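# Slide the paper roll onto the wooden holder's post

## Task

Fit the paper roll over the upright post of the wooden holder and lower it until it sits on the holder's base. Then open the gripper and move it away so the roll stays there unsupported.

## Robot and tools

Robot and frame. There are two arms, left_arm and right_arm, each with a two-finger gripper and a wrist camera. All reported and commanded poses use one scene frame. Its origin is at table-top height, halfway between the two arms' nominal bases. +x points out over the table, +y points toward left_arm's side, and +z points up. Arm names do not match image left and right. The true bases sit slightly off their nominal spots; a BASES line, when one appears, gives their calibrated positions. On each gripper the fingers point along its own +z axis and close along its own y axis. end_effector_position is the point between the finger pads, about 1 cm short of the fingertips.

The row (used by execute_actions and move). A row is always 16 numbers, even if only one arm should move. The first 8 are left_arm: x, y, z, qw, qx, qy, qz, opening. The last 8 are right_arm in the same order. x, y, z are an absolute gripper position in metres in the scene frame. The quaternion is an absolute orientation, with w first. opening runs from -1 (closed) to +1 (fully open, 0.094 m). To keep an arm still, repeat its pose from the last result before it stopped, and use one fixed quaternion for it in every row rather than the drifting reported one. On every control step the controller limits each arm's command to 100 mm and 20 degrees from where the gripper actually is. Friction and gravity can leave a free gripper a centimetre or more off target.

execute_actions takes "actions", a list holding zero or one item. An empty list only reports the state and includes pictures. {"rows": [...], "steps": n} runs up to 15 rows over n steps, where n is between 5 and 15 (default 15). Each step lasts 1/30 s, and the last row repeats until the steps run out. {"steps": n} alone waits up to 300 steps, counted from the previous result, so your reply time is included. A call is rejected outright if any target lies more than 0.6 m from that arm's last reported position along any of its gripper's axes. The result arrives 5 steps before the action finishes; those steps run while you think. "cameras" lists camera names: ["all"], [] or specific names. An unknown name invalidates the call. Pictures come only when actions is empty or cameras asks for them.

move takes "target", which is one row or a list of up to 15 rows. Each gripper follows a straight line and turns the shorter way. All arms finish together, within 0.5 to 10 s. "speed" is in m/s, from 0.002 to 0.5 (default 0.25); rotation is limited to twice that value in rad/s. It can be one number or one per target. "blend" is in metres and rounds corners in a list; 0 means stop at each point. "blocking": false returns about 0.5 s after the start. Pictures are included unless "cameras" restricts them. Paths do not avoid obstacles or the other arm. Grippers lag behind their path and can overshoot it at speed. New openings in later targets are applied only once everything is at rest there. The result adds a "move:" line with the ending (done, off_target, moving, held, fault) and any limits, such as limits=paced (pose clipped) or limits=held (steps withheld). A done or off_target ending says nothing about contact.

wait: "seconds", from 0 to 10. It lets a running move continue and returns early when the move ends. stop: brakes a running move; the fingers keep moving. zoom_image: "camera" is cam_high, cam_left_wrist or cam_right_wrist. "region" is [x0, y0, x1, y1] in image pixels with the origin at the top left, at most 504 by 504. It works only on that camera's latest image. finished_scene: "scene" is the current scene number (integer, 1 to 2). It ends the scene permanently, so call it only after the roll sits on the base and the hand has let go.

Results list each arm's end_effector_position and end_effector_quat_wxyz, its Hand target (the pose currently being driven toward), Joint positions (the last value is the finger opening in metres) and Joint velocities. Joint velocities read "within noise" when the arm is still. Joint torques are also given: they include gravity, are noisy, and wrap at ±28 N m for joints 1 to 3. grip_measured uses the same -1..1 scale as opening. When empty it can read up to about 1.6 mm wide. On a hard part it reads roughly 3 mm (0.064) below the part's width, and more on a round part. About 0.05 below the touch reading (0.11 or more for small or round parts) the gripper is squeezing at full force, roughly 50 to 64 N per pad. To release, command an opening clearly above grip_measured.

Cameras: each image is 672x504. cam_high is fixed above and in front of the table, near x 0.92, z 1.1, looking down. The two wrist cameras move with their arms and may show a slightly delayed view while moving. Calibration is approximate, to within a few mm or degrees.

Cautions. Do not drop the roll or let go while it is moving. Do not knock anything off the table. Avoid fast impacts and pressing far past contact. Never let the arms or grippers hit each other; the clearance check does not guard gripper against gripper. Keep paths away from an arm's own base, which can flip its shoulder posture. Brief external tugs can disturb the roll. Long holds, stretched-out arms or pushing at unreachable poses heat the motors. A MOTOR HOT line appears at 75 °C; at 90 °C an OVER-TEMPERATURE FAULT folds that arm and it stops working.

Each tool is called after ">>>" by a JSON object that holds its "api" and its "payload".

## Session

>>> {"api": "execute_actions", "payload": {"actions": []}}

Scene clock: 0.00 s of 4400.00 s.
left_arm: end_effector_position=(+0.4202, +0.4363, +0.1842) grip_measured=+1.000 end_effector_quat_wxyz=(+0.502, -0.148, +0.852, +0.022) | right_arm: end_effector_position=(+0.3129, -0.0584, +0.2484) grip_measured=+1.000 end_effector_quat_wxyz=(+0.226, -0.313, +0.833, +0.396)
Joint positions: left_arm=[0.514 1.361 0.847 -0.026 0.275 0.032 0.094] | right_arm=[0.374 1.689 1.564 -0.823 -0.767 -0.075 0.094]
Joint velocities: within noise
Joint torques (N m): no reading
Motor temperatures (°C): left_arm=[23 24 21 24 22 21 23] | right_arm=[23 23 22 22 22 23 24]
Heat: left arm: 24 °C; right arm: 24 °C.
Hand target: left_arm +0.4204, +0.4360, +0.1883; +0.505, -0.146, +0.850, +0.022 | right_arm +0.3117, -0.0574, +0.2582; +0.235, -0.319, +0.826, +0.401
camera_calibration:
cam_left_wrist: T_world_to_cam=[[0.309565, -0.923343, 0.227172, 0.226925], [-0.769323, -0.383616, -0.510863, 0.609734], [0.558849, -0.0166232, -0.829103, 0.0287855], [0, 0, 0, 1]] pos_world=[0.382748, 0.443912, 0.283806]
cam_right_wrist: T_world_to_cam=[[0.784237, -0.424313, -0.452692, -0.15854], [-0.588642, -0.739459, -0.326651, 0.24589], [-0.196145, 0.522645, -0.82968, 0.401938], [0, 0, 0, 1]] pos_world=[0.347912, -0.0955156, 0.34203]

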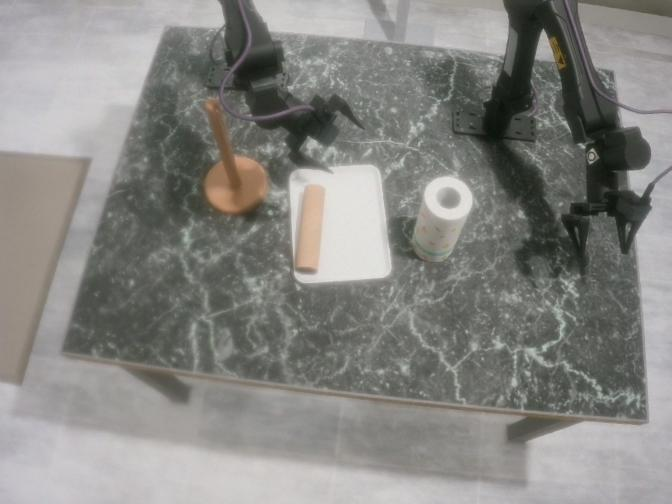

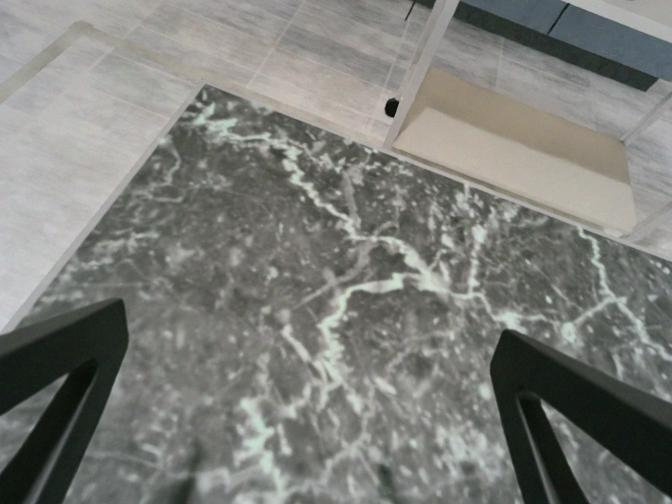

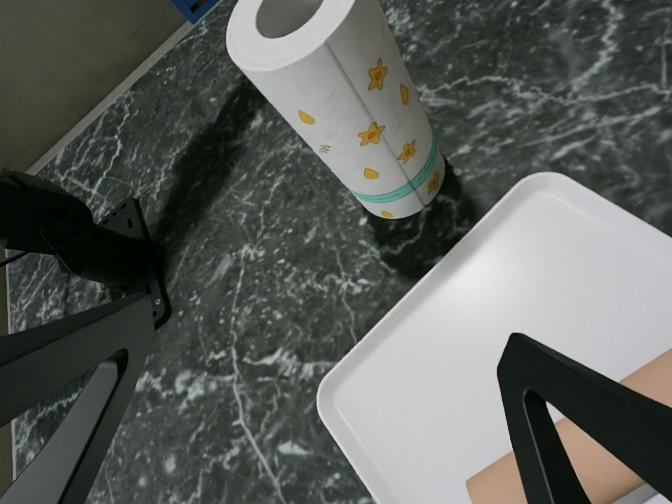

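>>> {"api": "move", "payload": {"target": [0.4204,0.4360,0.1883,0.505,-0.146,0.850,0.022,1,0.315,0.053,0.2,0.4653,-0.4217,0.7304,0.2686,1], "speed": 0.4, "cameras": ["cam_right_wrist"]}}

Scene clock: 4.37 s of 4400.00 s.
left_arm: end_effector_position=(+0.4202, +0.4363, +0.1842) grip_measured=+1.000 end_effector_quat_wxyz=(+0.502, -0.148, +0.852, +0.022) | right_arm: end_effector_position=(+0.3140, +0.0529, +0.2098) grip_measured=+1.000 end_effector_quat_wxyz=(+0.467, -0.421, +0.728, +0.275)
Joint positions: left_arm=[0.514 1.361 0.847 -0.026 0.275 0.032 0.094] | right_arm=[0.734 1.685 1.175 0.066 -0.28 -0.123 0.094]
Joint velocities: within noise
Joint torques (N m): left_arm=[-0.01 -6.57 7.91 1.99 0.11 -0.03] | right_arm=[0.13 -8.53 6.08 1.95 0.01 -0.03]
Motor temperatures (°C): left_arm=[23 24 21 25 22 21 23] | right_arm=[23 24 23 23 22 23 24]
Heat: left arm: 25 °C; right arm: 24 °C.
Hand target: left_arm +0.4204, +0.4360, +0.1884; +0.505, -0.146, +0.850, +0.022 | right_arm +0.3149, +0.0528, +0.2002; +0.465, -0.422, +0.730, +0.269
Off the commanded pose: left_arm 0.004 m, 0 deg | right_arm 0.010 m, 1 deg.
Kept back: nothing.
move: done
camera_calibration:
cam_right_wrist: T_world_to_cam=[[0.898816, -0.428139, 0.0939457, -0.280092], [-0.293198, -0.746572, -0.597214, 0.280659], [0.325828, 0.509241, -0.796561, 0.141766], [0, 0, 0, 1]] pos_world=[0.287849, 0.0174211, 0.306852]
Images, in order (width x height): cam_right_wrist 672x504.

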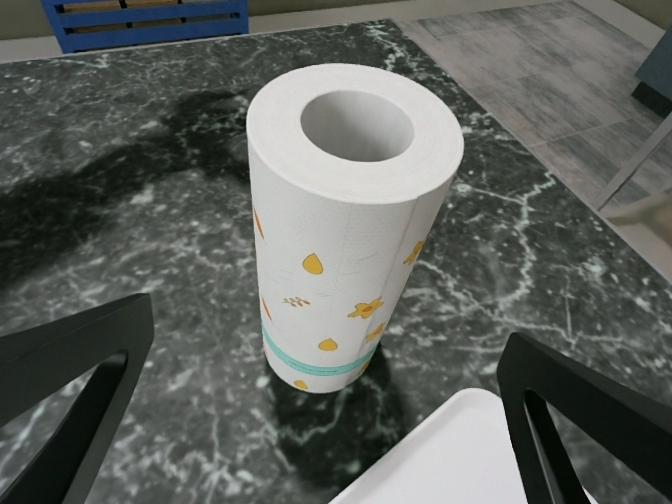

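>>> {"api": "move", "payload": {"target": [[0.4204,0.4360,0.1883,0.505,-0.146,0.850,0.022,1,0.3648,0.138,0.145,0.4653,-0.4217,0.7304,0.2686,1],[0.4204,0.4360,0.1883,0.505,-0.146,0.850,0.022,1,0.3648,0.138,0.145,0.4653,-0.4217,0.7304,0.2686,0.66]], "speed": 0.2, "cameras": ["cam_high","cam_right_wrist"]}}

Scene clock: 6.37 s of 4400.00 s.
left_arm: end_effector_position=(+0.4202, +0.4363, +0.1842) grip_measured=+1.000 end_effector_quat_wxyz=(+0.502, -0.148, +0.852, +0.022) | right_arm: end_effector_position=(+0.3601, +0.1286, +0.1419) grip_measured=+0.668 end_effector_quat_wxyz=(+0.457, -0.424, +0.735, +0.266)
Joint positions: left_arm=[0.514 1.361 0.847 -0.026 0.275 0.032 0.094] | right_arm=[0.792 2.081 1.448 0.164 -0.221 -0.106 0.078]
Joint velocities: within noise
Joint torques (N m): left_arm=[-0.01 -6.54 7.86 1.99 0.11 0] | right_arm=[0.62 -10.95 10.78 1.91 0.03 0.07]
Motor temperatures (°C): left_arm=[23 24 21 26 22 21 23] | right_arm=[23 24 23 24 22 23 24]
Heat: left arm: 26 °C; right arm: 24 °C.
Hand target: left_arm +0.4204, +0.4360, +0.1884; +0.505, -0.146, +0.850, +0.022 | right_arm +0.3644, +0.1375, +0.1452; +0.465, -0.422, +0.730, +0.269
Off the commanded pose: left_arm 0.004 m, 0 deg | right_arm 0.011 m, 1 deg.
Kept back: nothing.
move: off_target (right_arm); target 2's new opening was sent with right_arm's hand 0.011 m and 1 deg from that target
camera_calibration:
cam_right_wrist: T_world_to_cam=[[0.898656, -0.428432, 0.0941475, -0.282686], [-0.303508, -0.762254, -0.571709, 0.312213], [0.316703, 0.485195, -0.815037, 0.0430444], [0, 0, 0, 1]] pos_world=[0.335164, 0.0959892, 0.240192]
Images, in order (width x height): cam_high 672x504, cam_right_wrist 672x504.

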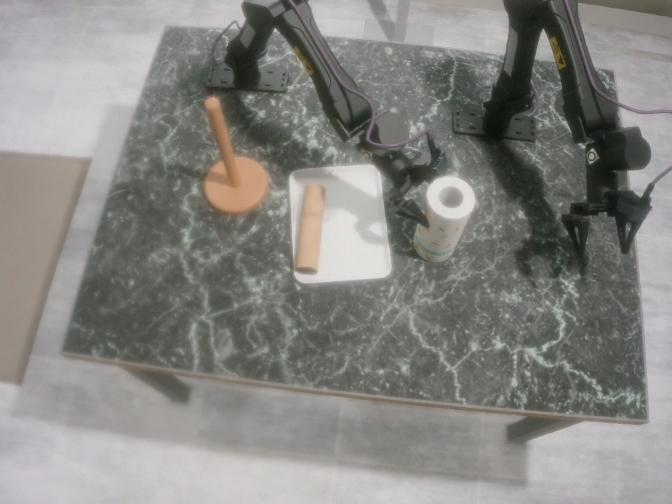

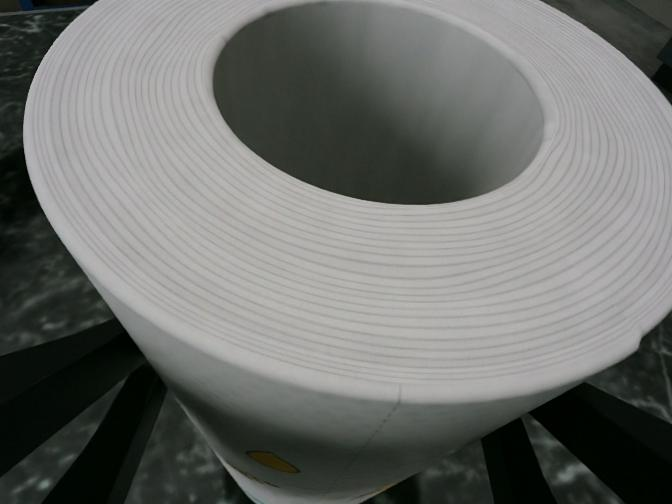

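>>> {"api": "move", "payload": {"target": [[0.4204,0.4360,0.1883,0.505,-0.146,0.850,0.022,1,0.355,0.10,0.42,0.4653,-0.4217,0.7304,0.2686,0.6],[0.4204,0.4360,0.1883,0.505,-0.146,0.850,0.022,1,0.2765,-0.298,0.48,0.4653,-0.4217,0.7304,0.2686,0.6]], "speed": [0.35,0.4], "blend": [0.08,0], "cameras": ["cam_high","cam_right_wrist"]}}

>>> {"api": "zoom_image", "payload": {"camera": "cam_high", "region": [150, 0, 310, 220]}}

Scene clock: 9.27 s of 4400.00 s.
left_arm: end_effector_position=(+0.4202, +0.4363, +0.1842) grip_measured=+1.000 end_effector_quat_wxyz=(+0.502, -0.148, +0.852, +0.022) | right_arm: end_effector_position=(+0.2840, -0.3046, +0.4743) grip_measured=+0.600 end_effector_quat_wxyz=(+0.544, -0.355, +0.729, +0.214)
Joint positions: left_arm=[0.514 1.361 0.847 -0.026 0.275 0.032 0.094] | right_arm=[-0.479 1.587 2.278 -1.574 -1.15 -0.916 0.075]
Joint velocities: left_arm=[within noise] | right_arm=[0.007 0.012 0.002 0.007 -0.051 -0.007 0.004]
Joint torques (N m): left_arm=[-0.06 -6.57 7.88 1.98 0.12 0.01] | right_arm=[-0.06 -6.72 3.56 1.03 -0.96 -0.03]
Motor temperatures (°C): left_arm=[23 24 21 26 22 21 23] | right_arm=[23 25 23 24 22 23 24]
Heat: left arm: 26 °C; right arm: 25 °C.
Hand target: left_arm +0.4204, +0.4360, +0.1884; +0.505, -0.146, +0.850, +0.022 | right_arm +0.2767, -0.2977, +0.4797; +0.551, -0.360, +0.717, +0.229
Off the commanded pose: left_arm 0.004 m, 0 deg | right_arm 0.011 m, 13 deg.
joint sent to its limit (right arm) — joint 4 (wrist pitch), lower limit.
Kept back: nothing.
move: off_target (right_arm); limits=paced
camera_calibration:
cam_right_wrist: T_world_to_cam=[[0.780049, -0.599175, 0.180314, -0.490368], [-0.352304, -0.658719, -0.664809, 0.238531], [0.517113, 0.455058, -0.724925, 0.439495], [0, 0, 0, 1]] pos_world=[0.239277, -0.336687, 0.565599]
Images, in order (width x height): cam_high 672x504, cam_right_wrist 672x504.

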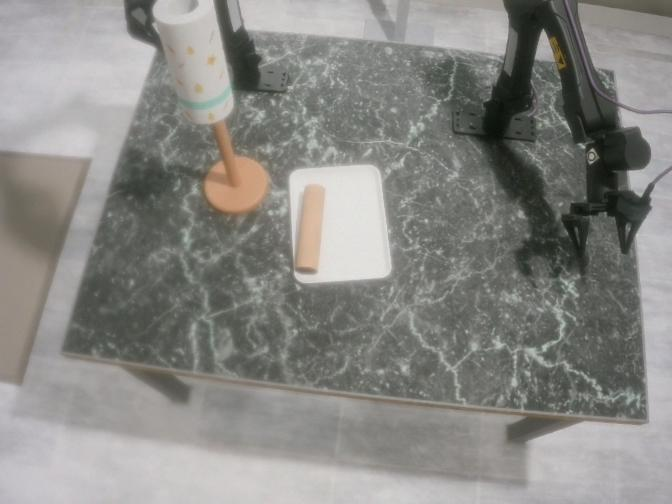

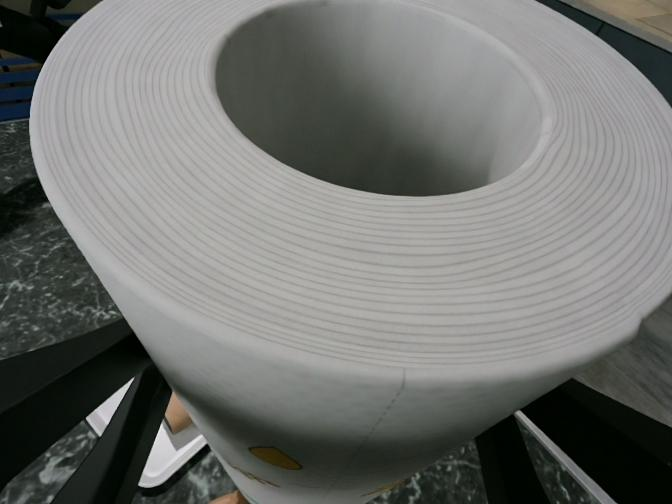

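Scaled by 2.291 from the camera's 672x504 image, which has a finer 960x720 frame.

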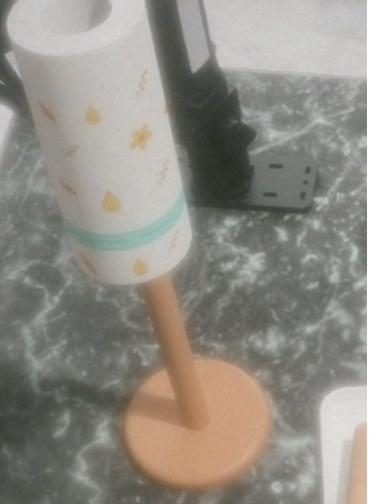

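>>> {"api": "move", "payload": {"target": [0.4204,0.4360,0.1883,0.505,-0.146,0.850,0.022,1,0.272,-0.295,0.475,0.5124,-0.2536,0.8044,0.1616,0.6], "speed": 0.4, "cameras": ["cam_high","cam_right_wrist"]}}

>>> {"api": "zoom_image", "payload": {"camera": "cam_high", "region": [150, 0, 310, 220]}}

Scene clock: 11.00 s of 4400.00 s.
left_arm: end_effector_position=(+0.4202, +0.4363, +0.1842) grip_measured=+1.000 end_effector_quat_wxyz=(+0.502, -0.148, +0.852, +0.022) | right_arm: end_effector_position=(+0.2748, -0.2990, +0.4684) grip_measured=+0.602 end_effector_quat_wxyz=(+0.500, -0.247, +0.813, +0.165)
Joint positions: left_arm=[0.514 1.361 0.847 -0.026 0.275 0.032 0.094] | right_arm=[-0.354 1.464 2.225 -1.471 -0.819 -0.537 0.075]
Joint velocities: within noise
Joint torques (N m): left_arm=[0.06 -6.49 7.91 1.98 0.1 0] | right_arm=[0.65 -5.74 3.64 1.71 -0.39 0.09]
Motor temperatures (°C): left_arm=[23 24 21 27 22 21 23] | right_arm=[23 25 23 24 22 23 24]
Heat: left arm: 27 °C; right arm: 25 °C.
Hand target: left_arm +0.4204, +0.4360, +0.1884; +0.505, -0.146, +0.850, +0.022 | right_arm +0.2718, -0.2951, +0.4750; +0.512, -0.254, +0.805, +0.162
Off the commanded pose: left_arm 0.004 m, 0 deg | right_arm 0.008 m, 2 deg.
Kept back: nothing.
move: done
camera_calibration:
cam_right_wrist: T_world_to_cam=[[0.627279, -0.774943, 0.077363, -0.441109], [-0.609711, -0.550465, -0.570298, 0.293808], [0.484534, 0.310567, -0.817787, 0.446629], [0, 0, 0, 1]] pos_world=[0.239429, -0.318811, 0.566931]
Images, in order (width x height): cam_high 672x504, cam_right_wrist 672x504.

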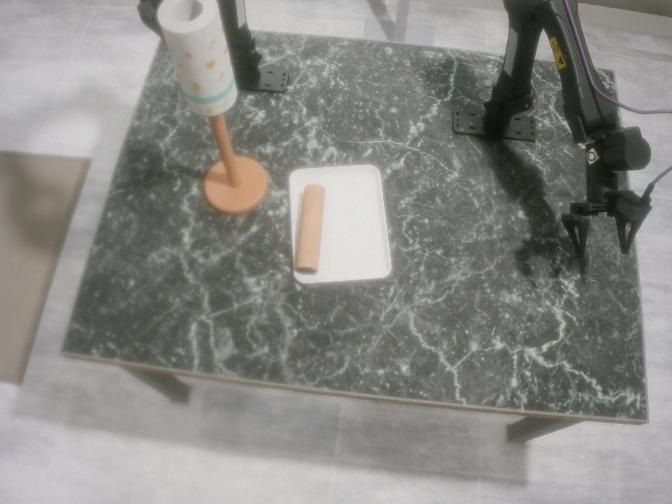

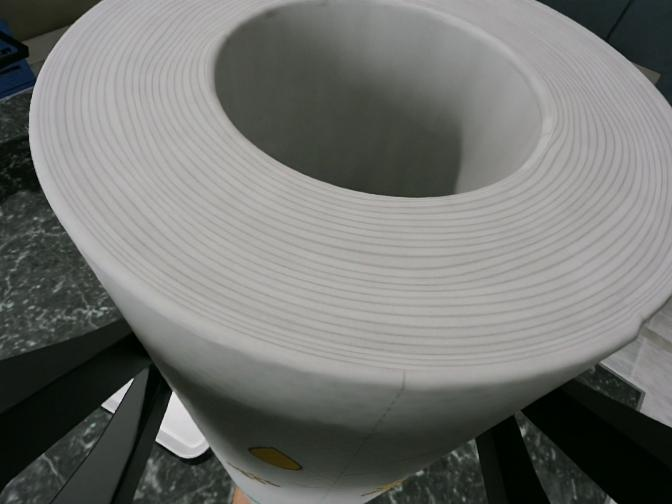

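Scaled by 2.291 from the camera's 672x504 image, which has a finer 960x720 frame.

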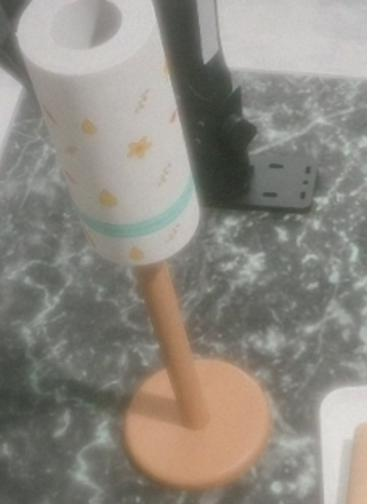

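>>> {"api": "move", "payload": {"target": [0.4204,0.4360,0.1883,0.505,-0.146,0.850,0.022,1,0.2705,-0.295,0.31,0.5124,-0.2536,0.8044,0.1616,0.6], "speed": 0.14, "cameras": ["cam_high","cam_right_wrist"]}}

>>> {"api": "zoom_image", "payload": {"camera": "cam_high", "region": [150, 30, 310, 220]}}

Scene clock: 13.10 s of 4400.00 s.
left_arm: end_effector_position=(+0.4202, +0.4363, +0.1842) grip_measured=+1.000 end_effector_quat_wxyz=(+0.502, -0.148, +0.852, +0.022) | right_arm: end_effector_position=(+0.2719, -0.2994, +0.3020) grip_measured=+0.603 end_effector_quat_wxyz=(+0.495, -0.244, +0.818, +0.163)
Joint positions: left_arm=[0.514 1.361 0.847 -0.026 0.275 0.032 0.094] | right_arm=[-0.354 1.046 1.14 -0.816 -0.809 -0.539 0.075]
Joint velocities: within noise
Joint torques (N m): left_arm=[-0.01 -6.57 7.9 1.96 0.1 -0.02] | right_arm=[0.42 -4.77 5.94 1.81 -0.53 0.09]
Motor temperatures (°C): left_arm=[23 25 21 27 22 21 23] | right_arm=[23 25 23 25 22 23 24]
Heat: left arm: 27 °C; right arm: 25 °C.
Hand target: left_arm +0.4204, +0.4360, +0.1884; +0.505, -0.146, +0.850, +0.022 | right_arm +0.2702, -0.2950, +0.3099; +0.512, -0.254, +0.805, +0.162
Off the commanded pose: left_arm 0.004 m, 0 deg | right_arm 0.009 m, 3 deg.
Kept back: nothing.
move: off_target (right_arm)
camera_calibration:
cam_right_wrist: T_world_to_cam=[[0.622527, -0.779277, 0.072033, -0.425137], [-0.621146, -0.547991, -0.560253, 0.197822], [0.476066, 0.30403, -0.825183, 0.314692], [0, 0, 0, 1]] pos_world=[0.237721, -0.31857, 0.401133]
Images, in order (width x height): cam_high 672x504, cam_right_wrist 672x504.

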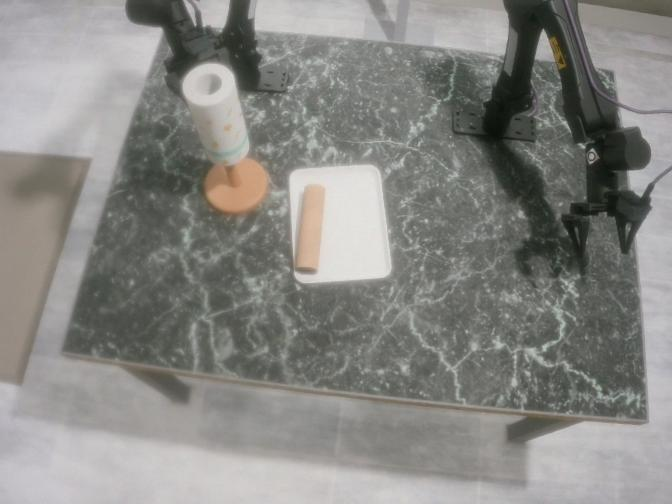

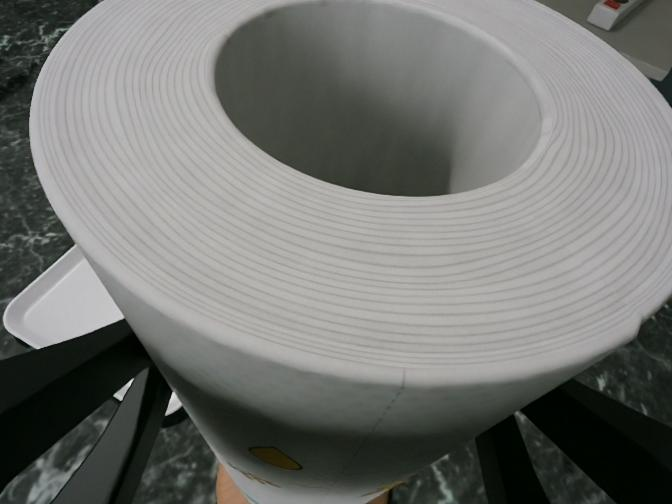

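Scaled by 2.653 from the camera's 672x504 image, which has a finer 960x720 frame.

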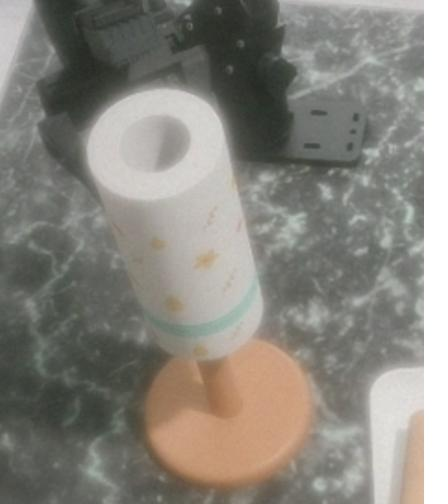

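>>> {"api": "move", "payload": {"target": [[0.4204,0.4360,0.1883,0.505,-0.146,0.850,0.022,1,0.2705,-0.295,0.195,0.5124,-0.2536,0.8044,0.1616,0.6],[0.4204,0.4360,0.1883,0.505,-0.146,0.850,0.022,1,0.2705,-0.295,0.157,0.5124,-0.2536,0.8044,0.1616,0.6]], "speed": [0.15,0.05], "blend": [0.01,0], "cameras": ["cam_high","cam_right_wrist"]}}

>>> {"api": "zoom_image", "payload": {"camera": "cam_high", "region": [150, 60, 310, 240]}}

Scene clock: 15.23 s of 4400.00 s.
left_arm: end_effector_position=(+0.4202, +0.4363, +0.1842) grip_measured=+1.000 end_effector_quat_wxyz=(+0.502, -0.148, +0.852, +0.022) | right_arm: end_effector_position=(+0.2697, -0.2987, +0.1576) grip_measured=+0.602 end_effector_quat_wxyz=(+0.507, -0.249, +0.810, +0.154)
Joint positions: left_arm=[0.514 1.361 0.847 -0.026 0.275 0.032 0.094] | right_arm=[-0.354 0.982 0.51 -0.214 -0.807 -0.538 0.075]
Joint velocities: within noise
Joint torques (N m): left_arm=[-0.03 -6.52 7.83 1.97 0.11 -0.04] | right_arm=[0.38 -1.51 6.26 1.75 -0.54 0.1]
Motor temperatures (°C): left_arm=[23 25 21 27 22 21 23] | right_arm=[23 25 23 25 22 23 24]
Heat: left arm: 27 °C; right arm: 25 °C.
Hand target: left_arm +0.4204, +0.4360, +0.1884; +0.505, -0.146, +0.850, +0.022 | right_arm +0.2703, -0.2950, +0.1571; +0.512, -0.254, +0.805, +0.162
Off the commanded pose: left_arm 0.004 m, 0 deg | right_arm 0.004 m, 1 deg.
Kept back: nothing.
move: done
camera_calibration:
cam_right_wrist: T_world_to_cam=[[0.618546, -0.779095, 0.102036, -0.416464], [-0.603, -0.553924, -0.574072, 0.111412], [0.503777, 0.293563, -0.812422, 0.183793], [0, 0, 0, 1]] pos_world=[0.232193, -0.316706, 0.25577]
Images, in order (width x height): cam_high 672x504, cam_right_wrist 672x504.

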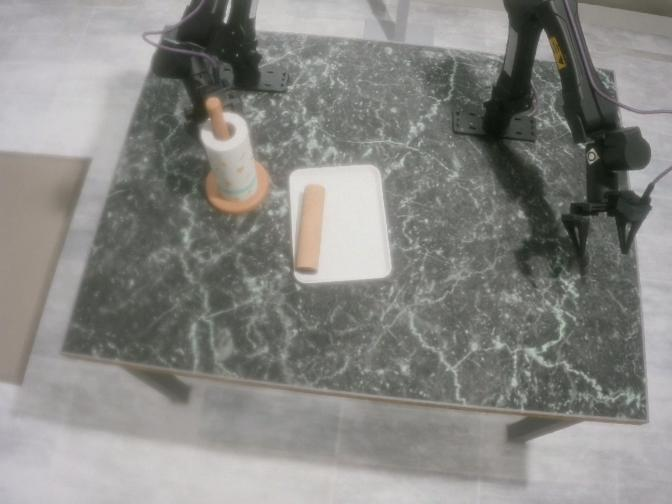

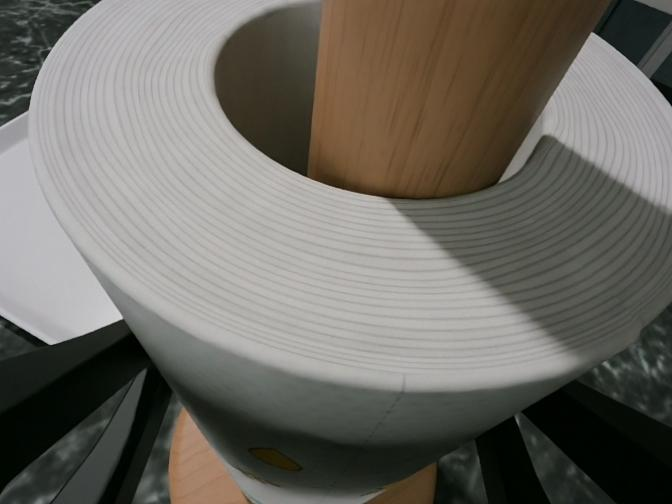

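Scaled by 2.800 from the camera's 672x504 image, which has a finer 960x720 frame.

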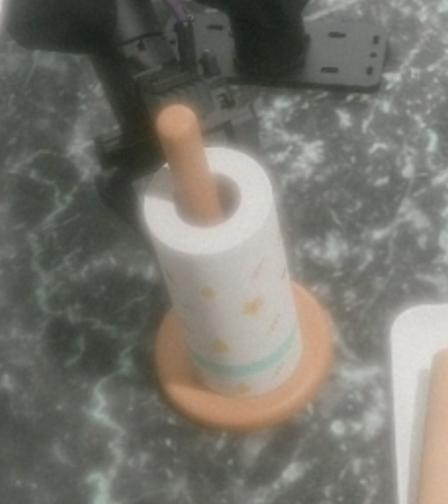

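>>> {"api": "move", "payload": {"target": [[0.4204,0.4360,0.1883,0.505,-0.146,0.850,0.022,1,0.2705,-0.295,0.154,0.5124,-0.2536,0.8044,0.1616,0.6],[0.4204,0.4360,0.1883,0.505,-0.146,0.850,0.022,1,0.2705,-0.295,0.156,0.5124,-0.2536,0.8044,0.1616,1],[0.4204,0.4360,0.1883,0.505,-0.146,0.850,0.022,1,0.224,-0.328,0.185,0.5124,-0.2536,0.8044,0.1616,1]], "speed": [0.05,0.05,0.12], "cameras": ["cam_high","cam_right_wrist"]}}

Scene clock: 18.30 s of 4400.00 s.
left_arm: end_effector_position=(+0.4202, +0.4363, +0.1842) grip_measured=+1.000 end_effector_quat_wxyz=(+0.502, -0.148, +0.852, +0.022) | right_arm: end_effector_position=(+0.2221, -0.3277, +0.1719) grip_measured=+0.998 end_effector_quat_wxyz=(+0.502, -0.248, +0.813, +0.159)
Joint positions: left_arm=[0.514 1.361 0.847 -0.026 0.275 0.032 0.094] | right_arm=[-0.655 0.903 0.602 -0.699 -1.011 -0.912 0.094]
Joint velocities: within noise
Joint torques (N m): left_arm=[-0.03 -6.54 7.84 1.97 0.11 -0.02] | right_arm=[-0.61 -0.83 10.35 0.86 -0.82 -0.01]
Motor temperatures (°C): left_arm=[23 25 22 27 22 21 23] | right_arm=[23 24 23 25 22 23 24]
Heat: left arm: 27 °C; right arm: 25 °C.
Hand target: left_arm +0.4204, +0.4360, +0.1884; +0.505, -0.146, +0.850, +0.022 | right_arm +0.2241, -0.3279, +0.1848; +0.513, -0.253, +0.804, +0.161
Off the commanded pose: left_arm 0.004 m, 0 deg | right_arm 0.013 m, 2 deg.
Kept back: nothing.
move: off_target (right_arm)
camera_calibration:
cam_right_wrist: T_world_to_cam=[[0.622483, -0.777581, 0.088788, -0.409165], [-0.609784, -0.552987, -0.567775, 0.0756299], [0.49059, 0.299289, -0.818381, 0.233694], [0, 0, 0, 1]] pos_world=[0.186168, -0.346278, 0.270521]
Images, in order (width x height): cam_high 672x504, cam_right_wrist 672x504.

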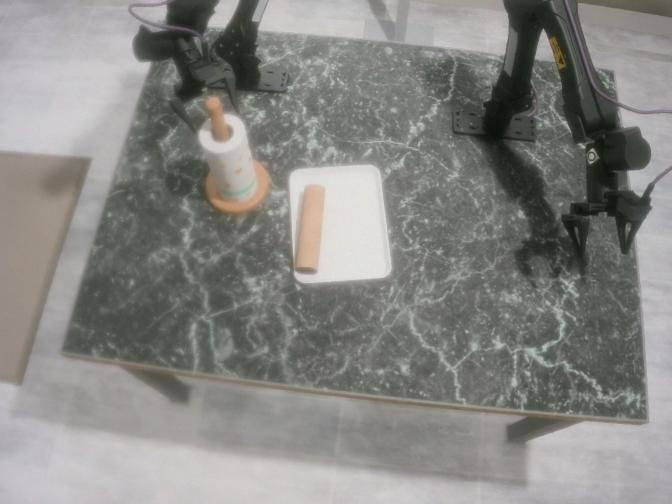

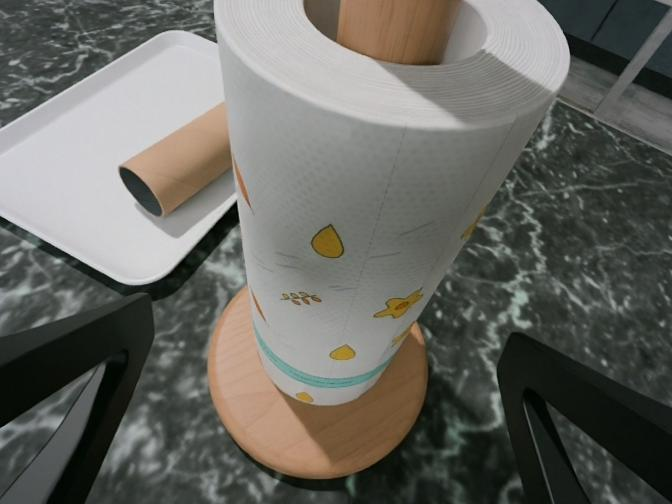

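>>> {"api": "finished_scene", "payload": {"scene": 2}}

The scene is finished: the task was done.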